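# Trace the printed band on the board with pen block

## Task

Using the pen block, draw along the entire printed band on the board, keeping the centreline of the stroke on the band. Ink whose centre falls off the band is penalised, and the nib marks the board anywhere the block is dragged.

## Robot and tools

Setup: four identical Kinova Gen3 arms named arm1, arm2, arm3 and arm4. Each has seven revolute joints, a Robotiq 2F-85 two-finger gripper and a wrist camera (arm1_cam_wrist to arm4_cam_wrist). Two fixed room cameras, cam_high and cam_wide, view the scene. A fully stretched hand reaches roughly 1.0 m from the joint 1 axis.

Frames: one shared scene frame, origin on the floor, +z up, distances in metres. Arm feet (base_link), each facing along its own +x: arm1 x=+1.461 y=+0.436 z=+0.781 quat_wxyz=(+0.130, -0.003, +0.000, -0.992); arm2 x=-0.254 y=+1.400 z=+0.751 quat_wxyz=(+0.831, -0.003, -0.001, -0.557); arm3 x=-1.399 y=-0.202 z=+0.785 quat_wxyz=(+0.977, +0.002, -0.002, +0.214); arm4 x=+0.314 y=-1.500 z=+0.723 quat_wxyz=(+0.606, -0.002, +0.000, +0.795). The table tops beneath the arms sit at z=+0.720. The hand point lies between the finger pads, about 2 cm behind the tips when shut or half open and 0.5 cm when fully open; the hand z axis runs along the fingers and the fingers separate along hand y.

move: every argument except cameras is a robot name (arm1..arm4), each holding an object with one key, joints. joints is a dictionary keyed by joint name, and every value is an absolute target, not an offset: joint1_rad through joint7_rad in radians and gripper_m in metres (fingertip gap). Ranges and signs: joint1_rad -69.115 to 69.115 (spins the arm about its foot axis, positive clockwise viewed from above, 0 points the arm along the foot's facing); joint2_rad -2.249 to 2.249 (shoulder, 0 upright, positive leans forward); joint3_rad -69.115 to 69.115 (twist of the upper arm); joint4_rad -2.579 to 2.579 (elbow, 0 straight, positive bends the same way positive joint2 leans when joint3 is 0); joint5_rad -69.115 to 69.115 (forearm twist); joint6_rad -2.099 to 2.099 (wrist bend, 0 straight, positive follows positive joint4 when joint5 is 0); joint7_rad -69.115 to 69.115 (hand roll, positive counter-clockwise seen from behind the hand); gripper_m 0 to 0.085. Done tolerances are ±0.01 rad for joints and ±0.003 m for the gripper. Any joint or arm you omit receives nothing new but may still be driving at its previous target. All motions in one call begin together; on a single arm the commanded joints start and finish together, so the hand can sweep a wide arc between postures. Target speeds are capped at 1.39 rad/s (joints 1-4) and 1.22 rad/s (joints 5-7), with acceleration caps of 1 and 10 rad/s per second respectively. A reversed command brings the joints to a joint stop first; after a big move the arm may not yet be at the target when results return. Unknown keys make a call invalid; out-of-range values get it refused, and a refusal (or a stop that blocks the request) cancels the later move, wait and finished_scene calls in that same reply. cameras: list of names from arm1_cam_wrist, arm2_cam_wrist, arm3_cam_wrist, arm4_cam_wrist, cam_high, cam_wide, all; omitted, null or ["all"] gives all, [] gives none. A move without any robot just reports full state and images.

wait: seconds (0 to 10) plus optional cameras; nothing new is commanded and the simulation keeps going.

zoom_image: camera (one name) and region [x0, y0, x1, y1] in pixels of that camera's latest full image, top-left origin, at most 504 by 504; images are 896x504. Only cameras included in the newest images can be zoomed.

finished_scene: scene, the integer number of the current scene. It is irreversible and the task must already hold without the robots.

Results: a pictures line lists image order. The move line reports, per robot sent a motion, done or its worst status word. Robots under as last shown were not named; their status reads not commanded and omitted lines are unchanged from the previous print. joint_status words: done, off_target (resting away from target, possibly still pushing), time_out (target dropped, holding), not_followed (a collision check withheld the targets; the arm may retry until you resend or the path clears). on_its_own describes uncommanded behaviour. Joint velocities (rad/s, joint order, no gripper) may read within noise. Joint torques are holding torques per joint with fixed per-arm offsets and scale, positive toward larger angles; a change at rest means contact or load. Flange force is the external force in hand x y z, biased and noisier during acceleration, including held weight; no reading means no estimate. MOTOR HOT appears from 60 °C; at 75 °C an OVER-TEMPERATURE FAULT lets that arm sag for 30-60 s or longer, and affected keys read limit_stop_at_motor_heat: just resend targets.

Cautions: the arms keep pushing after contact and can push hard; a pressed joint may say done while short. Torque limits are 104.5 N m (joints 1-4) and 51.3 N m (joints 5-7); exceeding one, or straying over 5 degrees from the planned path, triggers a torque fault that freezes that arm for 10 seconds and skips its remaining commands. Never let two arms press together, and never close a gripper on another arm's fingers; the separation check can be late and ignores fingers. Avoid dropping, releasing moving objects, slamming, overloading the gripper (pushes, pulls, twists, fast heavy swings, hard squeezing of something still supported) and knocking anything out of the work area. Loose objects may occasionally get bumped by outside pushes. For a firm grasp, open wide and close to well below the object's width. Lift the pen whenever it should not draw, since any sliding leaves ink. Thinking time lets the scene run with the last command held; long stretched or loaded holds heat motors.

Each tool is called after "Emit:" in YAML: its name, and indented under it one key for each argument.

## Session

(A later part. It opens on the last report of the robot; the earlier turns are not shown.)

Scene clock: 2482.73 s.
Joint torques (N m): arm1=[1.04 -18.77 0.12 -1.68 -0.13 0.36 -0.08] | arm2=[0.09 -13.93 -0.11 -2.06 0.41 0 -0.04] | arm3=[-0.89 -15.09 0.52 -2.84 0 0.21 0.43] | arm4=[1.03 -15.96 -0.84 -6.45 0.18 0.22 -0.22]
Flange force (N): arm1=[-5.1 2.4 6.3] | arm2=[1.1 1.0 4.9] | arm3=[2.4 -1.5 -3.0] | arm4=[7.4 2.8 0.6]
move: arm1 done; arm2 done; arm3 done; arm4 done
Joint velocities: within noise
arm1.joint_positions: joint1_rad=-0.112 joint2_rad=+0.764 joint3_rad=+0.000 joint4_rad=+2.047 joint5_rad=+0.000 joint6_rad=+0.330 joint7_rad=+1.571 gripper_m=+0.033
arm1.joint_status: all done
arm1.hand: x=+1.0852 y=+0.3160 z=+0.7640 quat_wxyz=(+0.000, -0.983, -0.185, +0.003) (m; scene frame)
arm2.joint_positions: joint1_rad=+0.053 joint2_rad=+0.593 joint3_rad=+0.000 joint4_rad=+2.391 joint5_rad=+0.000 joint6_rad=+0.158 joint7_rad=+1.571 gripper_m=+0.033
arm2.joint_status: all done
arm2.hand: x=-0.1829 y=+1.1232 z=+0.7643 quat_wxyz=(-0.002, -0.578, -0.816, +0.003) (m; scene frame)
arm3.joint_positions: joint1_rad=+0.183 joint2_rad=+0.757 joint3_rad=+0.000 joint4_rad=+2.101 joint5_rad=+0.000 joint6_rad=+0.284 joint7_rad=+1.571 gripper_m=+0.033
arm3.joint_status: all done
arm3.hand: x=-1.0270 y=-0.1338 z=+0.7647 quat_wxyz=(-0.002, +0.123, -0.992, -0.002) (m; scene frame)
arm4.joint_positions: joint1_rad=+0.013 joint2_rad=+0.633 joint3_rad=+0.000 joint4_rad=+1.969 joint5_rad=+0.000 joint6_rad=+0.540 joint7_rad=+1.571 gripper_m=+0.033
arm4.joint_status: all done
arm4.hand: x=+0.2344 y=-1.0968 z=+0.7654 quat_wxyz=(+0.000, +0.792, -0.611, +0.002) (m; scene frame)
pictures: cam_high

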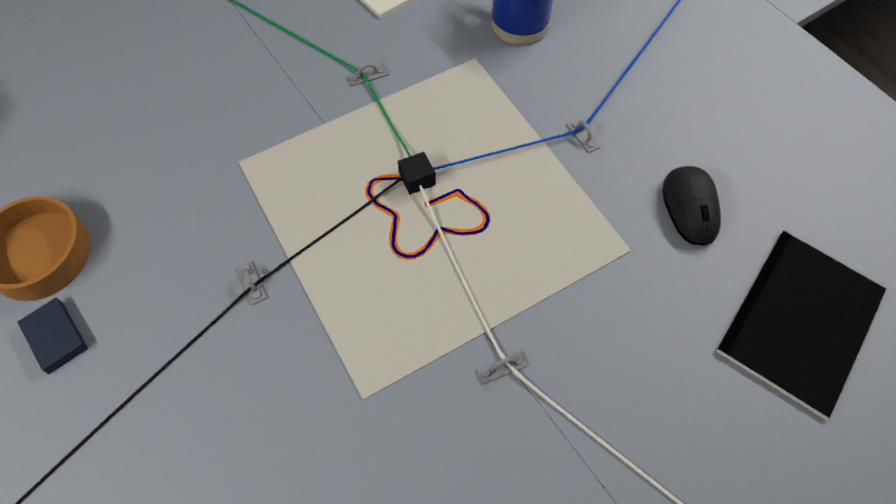

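Emit:
move:
  arm1: {"joints": {"joint2_rad": 0.8197, "joint4_rad": 2.0134, "joint6_rad": 0.3085}}
  arm2: {"joints": {"joint2_rad": 0.6621, "joint4_rad": 2.3652, "joint6_rad": 0.1143}}
  arm3: {"joints": {"joint2_rad": 0.8141, "joint4_rad": 2.0667, "joint6_rad": 0.2608}}
  arm4: {"joints": {"joint2_rad": 0.6878, "joint4_rad": 1.9441, "joint6_rad": 0.5097}}
  cameras: ["cam_high"]

Emit:
move:
  arm1: {"joints": {"gripper_m": 0.085}}
  arm2: {"joints": {"gripper_m": 0.085}}
  arm3: {"joints": {"gripper_m": 0.085}}
  arm4: {"joints": {"gripper_m": 0.085}}
  cameras: ["cam_high", "arm1_cam_wrist", "arm2_cam_wrist", "arm3_cam_wrist", "arm4_cam_wrist"]

Emit:
zoom_image:
  camera: "cam_high"
  region: [365, 140, 445, 210]

Scene clock: 2518.60 s.
Joint torques (N m): arm1=[1.05 -19.64 0.13 -2.16 -0.16 0.04 -0.08] | arm2=[0 -14.6 -0.05 -1.58 0.34 -0.11 -0.11] | arm3=[-0.86 -15.8 0.57 -2.79 -0.04 0.18 0.42] | arm4=[1.03 -16.57 -0.81 -6.3 0.16 0.23 -0.2]
Flange force (N): arm1=[-3.8 2.5 6.3] | arm2=[0.8 0.4 4.1] | arm3=[2.7 -1.5 -2.9] | arm4=[7.9 2.9 0.2]
move: arm1 done; arm2 done; arm3 done; arm4 done
Joint velocities: within noise
arm1.joint_positions: joint1_rad=-0.112 joint2_rad=+0.820 joint3_rad=+0.000 joint4_rad=+2.013 joint5_rad=+0.000 joint6_rad=+0.308 joint7_rad=+1.571 gripper_m=+0.033
arm1.joint_status: all done
arm1.hand: x=+1.0758 y=+0.3123 z=+0.7452 quat_wxyz=(+0.000, -0.983, -0.185, +0.003) (m; scene frame)
arm2.joint_positions: joint1_rad=+0.053 joint2_rad=+0.662 joint3_rad=+0.000 joint4_rad=+2.365 joint5_rad=+0.000 joint6_rad=+0.114 joint7_rad=+1.571 gripper_m=+0.033
arm2.joint_status: all done
arm2.hand: x=-0.1796 y=+1.1136 z=+0.7455 quat_wxyz=(-0.001, -0.578, -0.816, +0.003) (m; scene frame)
arm3.joint_positions: joint1_rad=+0.183 joint2_rad=+0.814 joint3_rad=+0.000 joint4_rad=+2.067 joint5_rad=+0.000 joint6_rad=+0.261 joint7_rad=+1.571 gripper_m=+0.033
arm3.joint_status: all done
arm3.hand: x=-1.0172 y=-0.1313 z=+0.7458 quat_wxyz=(-0.002, +0.123, -0.992, -0.002) (m; scene frame)
arm4.joint_positions: joint1_rad=+0.013 joint2_rad=+0.688 joint3_rad=+0.000 joint4_rad=+1.944 joint5_rad=+0.000 joint6_rad=+0.510 joint7_rad=+1.571 gripper_m=+0.033
arm4.joint_status: all done
arm4.hand: x=+0.2319 y=-1.0873 z=+0.7464 quat_wxyz=(+0.000, +0.792, -0.611, +0.002) (m; scene frame)
pictures: cam_high

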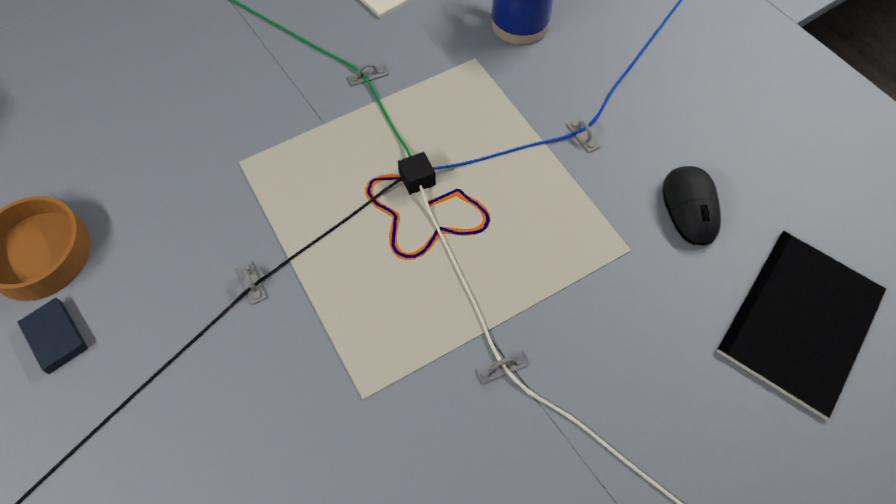

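Scene clock: 2519.70 s.
Joint torques (N m): arm1=[1.03 -19.28 0.12 -2.09 -0.16 0.01 -0.08] | arm2=[0.03 -14.4 -0.08 -1.62 0.34 -0.06 -0.19] | arm3=[-0.87 -15.3 0.55 -2.65 -0.03 0.15 0.45] | arm4=[1.02 -16.11 -0.78 -6.1 0.18 0.22 -0.21]
Flange force (N): arm1=[-3.8 2.4 5.3] | arm2=[1.1 0.4 3.6] | arm3=[2.5 -1.4 -4.2] | arm4=[7.7 2.8 -0.9]
move: arm1 done; arm2 done; arm3 done; arm4 done
Joint velocities: within noise
arm1.joint_positions: joint1_rad=-0.112 joint2_rad=+0.820 joint3_rad=+0.000 joint4_rad=+2.013 joint5_rad=+0.000 joint6_rad=+0.308 joint7_rad=+1.571 gripper_m=+0.085
arm1.joint_status: all done
arm1.hand: x=+1.0758 y=+0.3123 z=+0.7452 quat_wxyz=(+0.000, -0.983, -0.185, +0.003) (m; scene frame)
arm2.joint_positions: joint1_rad=+0.053 joint2_rad=+0.662 joint3_rad=+0.000 joint4_rad=+2.365 joint5_rad=+0.000 joint6_rad=+0.114 joint7_rad=+1.571 gripper_m=+0.085
arm2.joint_status: all done
arm2.hand: x=-0.1796 y=+1.1136 z=+0.7455 quat_wxyz=(-0.001, -0.578, -0.816, +0.003) (m; scene frame)
arm3.joint_positions: joint1_rad=+0.183 joint2_rad=+0.814 joint3_rad=+0.000 joint4_rad=+2.067 joint5_rad=+0.000 joint6_rad=+0.261 joint7_rad=+1.571 gripper_m=+0.085
arm3.joint_status: all done
arm3.hand: x=-1.0172 y=-0.1313 z=+0.7458 quat_wxyz=(-0.002, +0.123, -0.992, -0.002) (m; scene frame)
arm4.joint_positions: joint1_rad=+0.013 joint2_rad=+0.688 joint3_rad=+0.000 joint4_rad=+1.944 joint5_rad=+0.000 joint6_rad=+0.510 joint7_rad=+1.571 gripper_m=+0.085
arm4.joint_status: all done
arm4.hand: x=+0.2319 y=-1.0872 z=+0.7464 quat_wxyz=(+0.000, +0.792, -0.611, +0.002) (m; scene frame)
pictures: arm1_cam_wrist, arm2_cam_wrist, arm3_cam_wrist, arm4_cam_wrist, cam_high

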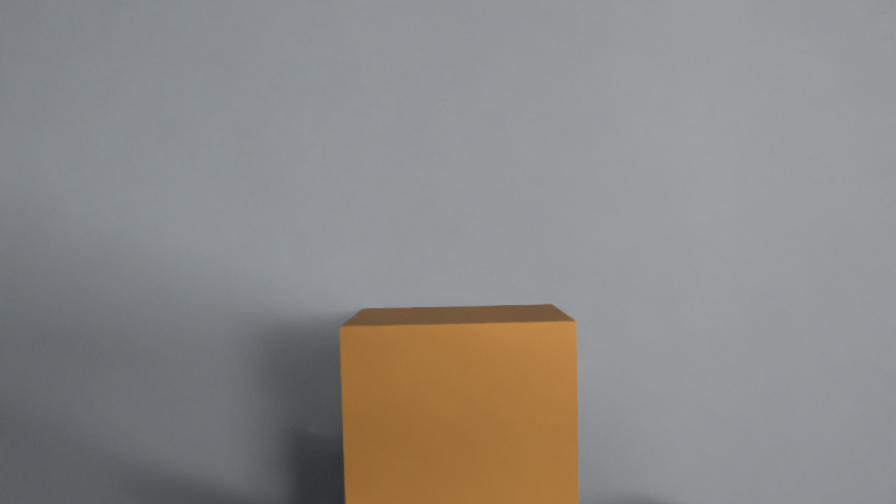

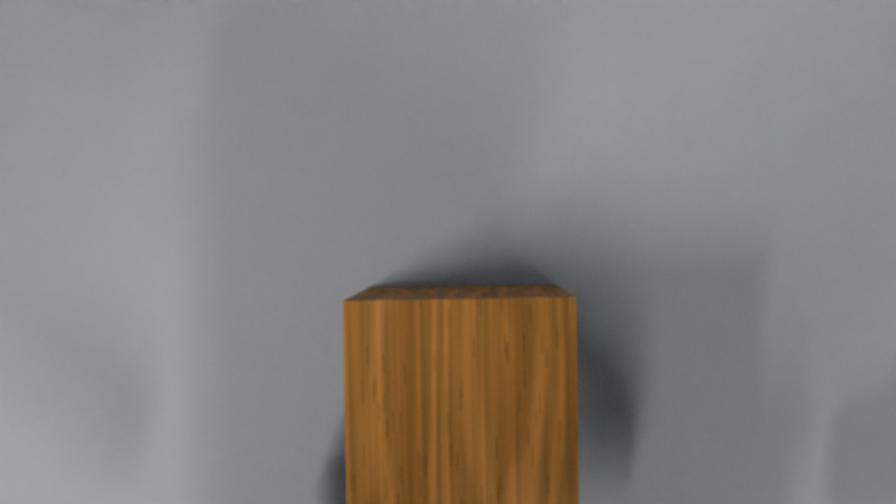

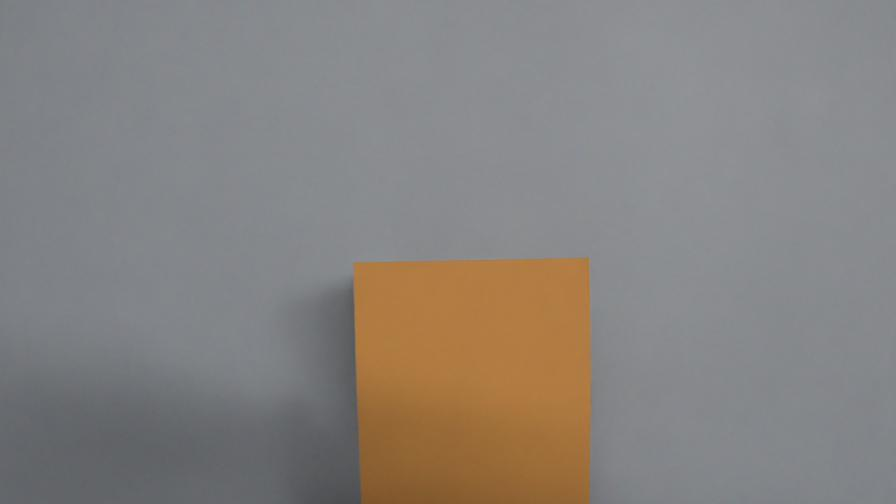

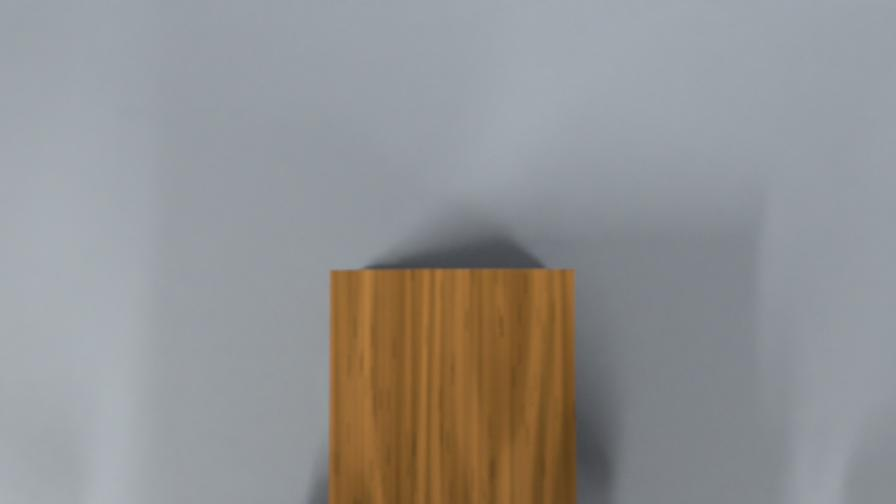

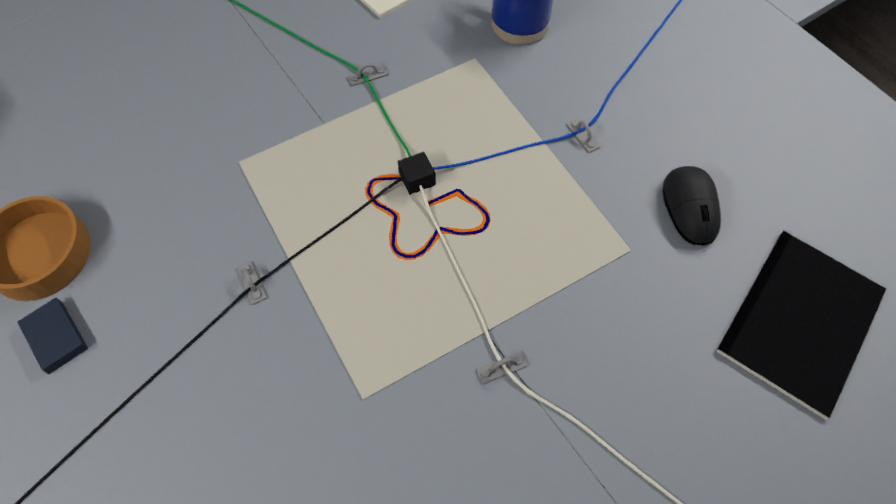

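Scaled by 6.300 from the camera's 896x504 image, which has a finer 1280x720 frame.

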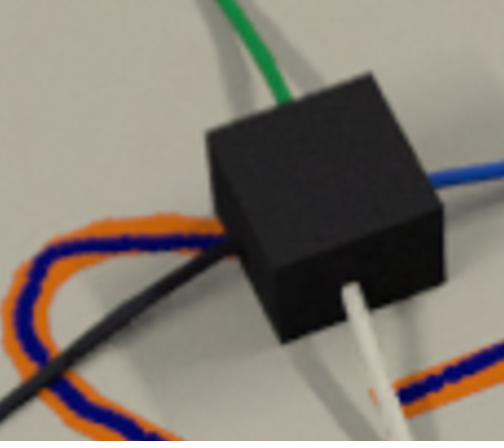

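Emit:
move:
  arm1: {"joints": {"joint2_rad": 0.5747, "joint4_rad": 1.9791, "joint6_rad": 0.5878}}
  arm2: {"joints": {"joint2_rad": 0.3378, "joint4_rad": 2.288, "joint6_rad": 0.5158}}
  arm3: {"joints": {"joint2_rad": 0.5575, "joint4_rad": 2.0337, "joint6_rad": 0.5504}}
  arm4: {"joints": {"joint2_rad": 0.4806, "joint4_rad": 1.8587, "joint6_rad": 0.8023}}
  cameras: []

Emit:
move:
  arm1: {"joints": {"joint1_rad": 0, "joint2_rad": 0.4576, "joint3_rad": 0, "joint4_rad": 1.0675, "joint5_rad": 0, "joint6_rad": 1.6165, "joint7_rad": 1.5708, "gripper_m": 0.085}}
  arm2: {"joints": {"joint1_rad": 0, "joint2_rad": 0.4669, "joint3_rad": 0, "joint4_rad": 0.9513, "joint5_rad": 0, "joint6_rad": 1.7234, "joint7_rad": 1.5708, "gripper_m": 0.085}}
  arm3: {"joints": {"joint1_rad": 0, "joint2_rad": 0.4576, "joint3_rad": 0, "joint4_rad": 1.0759, "joint5_rad": 0, "joint6_rad": 1.6081, "joint7_rad": 1.5708, "gripper_m": 0.085}}
  arm4: {"joints": {"joint1_rad": 0, "joint2_rad": 0.4868, "joint3_rad": 0, "joint4_rad": 0.8177, "joint5_rad": 0, "joint6_rad": 1.8371, "joint7_rad": 1.5708, "gripper_m": 0.085}}
  cameras: ["all"]

Scene clock: 2705.20 s.
Joint torques (N m): arm1=[1.08 -17.75 0.05 -4.3 -0.16 0.04 -0.1] | arm2=[-0.07 -12.05 -0.25 -5.04 0.31 -0.01 -0.17] | arm3=[-0.87 -13.73 0.46 -5.09 -0.05 0.18 0.43] | arm4=[1.04 -14.8 -0.87 -8.1 0.17 0.23 -0.21]
Flange force (N): arm1=[-5.1 2.3 4.1] | arm2=[0.0 -0.9 3.6] | arm3=[3.7 -1.0 -3.0] | arm4=[7.6 2.0 1.1]
move: arm1 done; arm2 done; arm3 done; arm4 done
Joint velocities: within noise
arm1.joint_positions: joint1_rad=-0.112 joint2_rad=+0.575 joint3_rad=+0.000 joint4_rad=+1.979 joint5_rad=+0.000 joint6_rad=+0.588 joint7_rad=+1.571 gripper_m=+0.085
arm1.joint_status: all done
arm1.hand: x=+1.0764 y=+0.3124 z=+0.8492 quat_wxyz=(+0.000, -0.983, -0.185, +0.003) (m; scene frame)
arm2.joint_positions: joint1_rad=+0.053 joint2_rad=+0.338 joint3_rad=+0.000 joint4_rad=+2.288 joint5_rad=+0.000 joint6_rad=+0.516 joint7_rad=+1.571 gripper_m=+0.085
arm2.joint_status: all done
arm2.hand: x=-0.1795 y=+1.1143 z=+0.8494 quat_wxyz=(-0.001, -0.578, -0.816, +0.003) (m; scene frame)
arm3.joint_positions: joint1_rad=+0.183 joint2_rad=+0.558 joint3_rad=+0.000 joint4_rad=+2.034 joint5_rad=+0.000 joint6_rad=+0.550 joint7_rad=+1.571 gripper_m=+0.085
arm3.joint_status: all done
arm3.hand: x=-1.0176 y=-0.1318 z=+0.8498 quat_wxyz=(-0.002, +0.123, -0.992, -0.002) (m; scene frame)
arm4.joint_positions: joint1_rad=+0.013 joint2_rad=+0.481 joint3_rad=+0.000 joint4_rad=+1.859 joint5_rad=+0.000 joint6_rad=+0.802 joint7_rad=+1.571 gripper_m=+0.085
arm4.joint_status: all done
arm4.hand: x=+0.2317 y=-1.0869 z=+0.8503 quat_wxyz=(+0.000, +0.792, -0.611, +0.002) (m; scene frame)
pictures: none
No camera images: "cameras" was empty.

Scene clock: 2707.90 s.
Joint torques (N m): arm1=[1.03 -19.63 -0.04 -8.39 -0.19 0.04 -0.06] | arm2=[0.17 -18.98 -0.17 -9.49 0.32 -0.01 -0.17] | arm3=[-0.88 -16.17 0.49 -9.39 -0.04 0.14 0.45] | arm4=[1.05 -17.04 -0.91 -10.26 0.2 0.19 -0.2]
Flange force (N): arm1=[-7.6 1.4 -1.7] | arm2=[-0.6 -0.2 2.0] | arm3=[6.4 -0.2 1.9] | arm4=[11.9 1.7 9.1]
move: arm1 done; arm2 done; arm3 done; arm4 done
Joint velocities: within noise
arm1.joint_positions: joint1_rad=+0.000 joint2_rad=+0.458 joint3_rad=+0.000 joint4_rad=+1.068 joint5_rad=+0.000 joint6_rad=+1.616 joint7_rad=+1.571 gripper_m=+0.085
arm1.joint_status: all done
arm1.hand: x=+0.9734 y=+0.3317 z=+1.1501 quat_wxyz=(+0.000, -0.992, -0.130, +0.003) (m; scene frame)
arm2.joint_positions: joint1_rad=+0.000 joint2_rad=+0.467 joint3_rad=+0.000 joint4_rad=+0.951 joint5_rad=+0.000 joint6_rad=+1.723 joint7_rad=+1.571 gripper_m=+0.085
arm2.joint_status: all done
arm2.hand: x=-0.0861 y=+0.9305 z=+1.1506 quat_wxyz=(-0.001, -0.557, -0.831, +0.003) (m; scene frame)
arm3.joint_positions: joint1_rad=+0.000 joint2_rad=+0.458 joint3_rad=+0.000 joint4_rad=+1.076 joint5_rad=+0.000 joint6_rad=+1.608 joint7_rad=+1.571 gripper_m=+0.085
arm3.joint_status: all done
arm3.hand: x=-0.9353 y=-0.0178 z=+1.1507 quat_wxyz=(-0.002, +0.214, -0.977, -0.002) (m; scene frame)
arm4.joint_positions: joint1_rad=+0.000 joint2_rad=+0.487 joint3_rad=+0.000 joint4_rad=+0.818 joint5_rad=+0.000 joint6_rad=+1.837 joint7_rad=+1.571 gripper_m=+0.085
arm4.joint_status: all done
arm4.hand: x=+0.2046 y=-1.0105 z=+1.1500 quat_wxyz=(+0.000, +0.795, -0.606, +0.002) (m; scene frame)
pictures: arm1_cam_wrist, arm2_cam_wrist, arm3_cam_wrist, arm4_cam_wrist, cam_high, cam_wide

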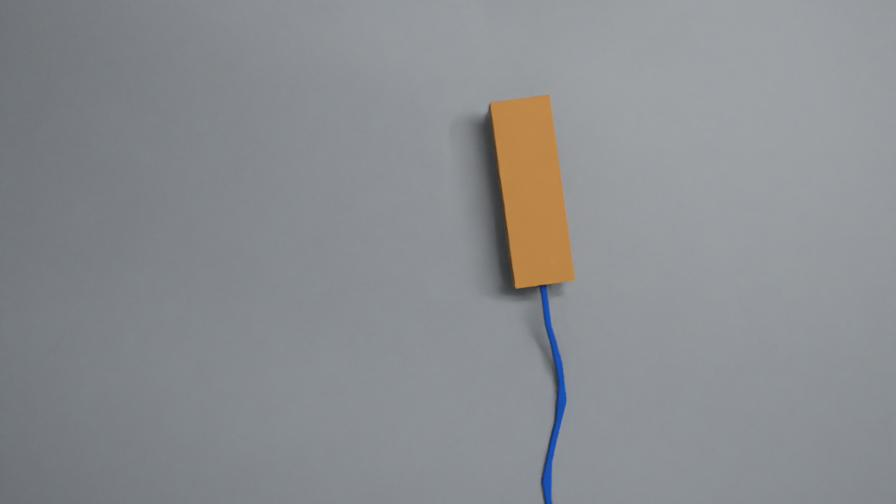

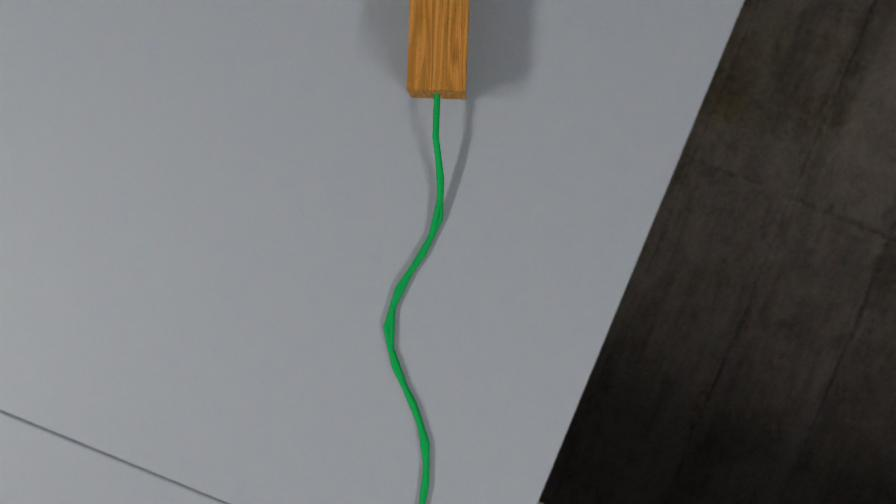

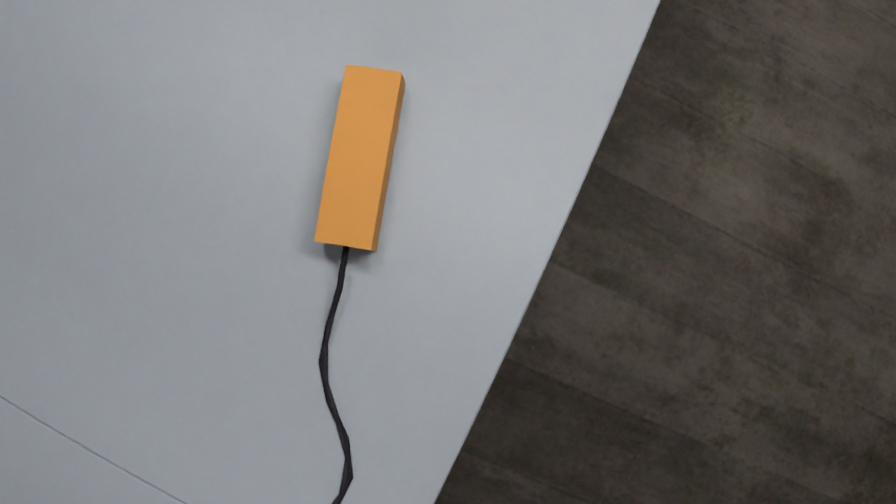

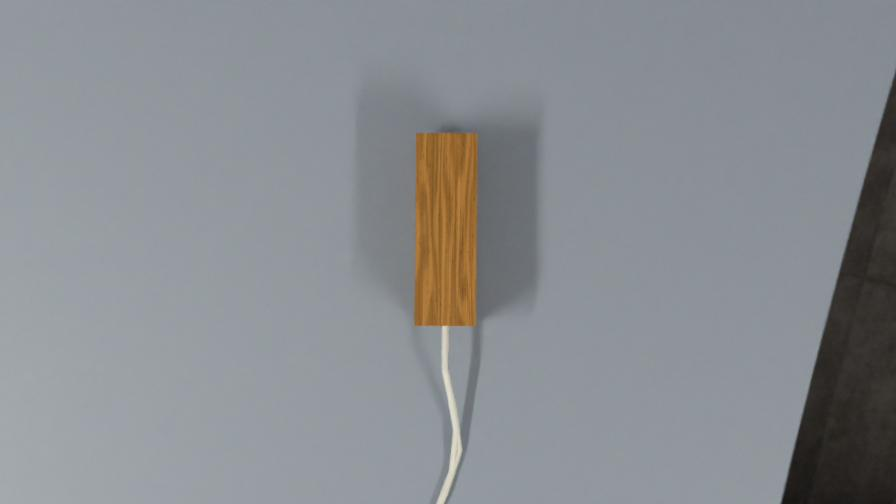

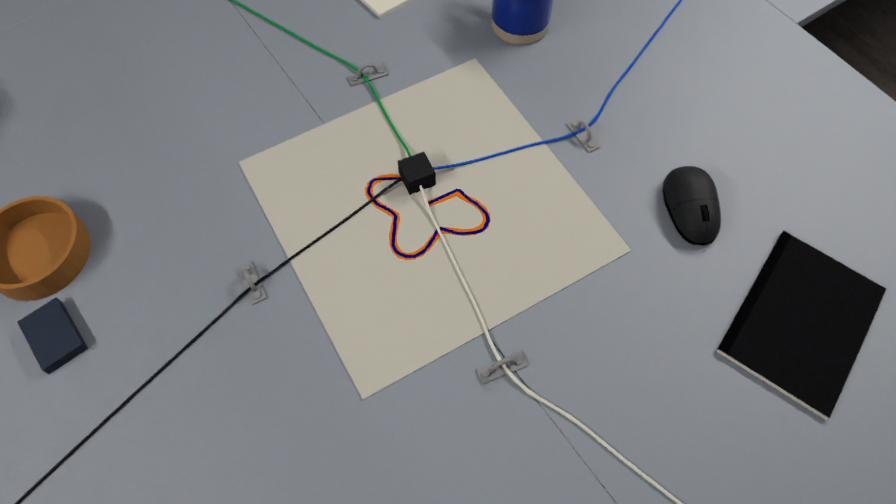

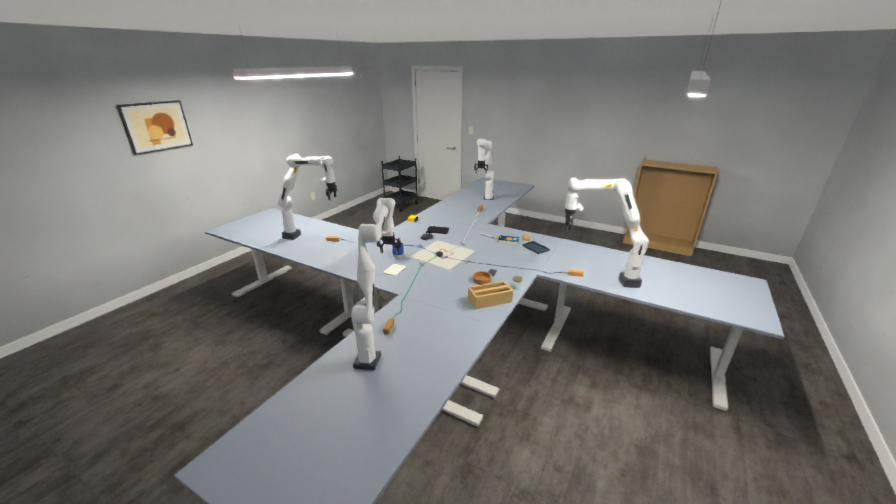

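Emit:
finished_scene:
  scene: 1

The scene is finished: the task was done.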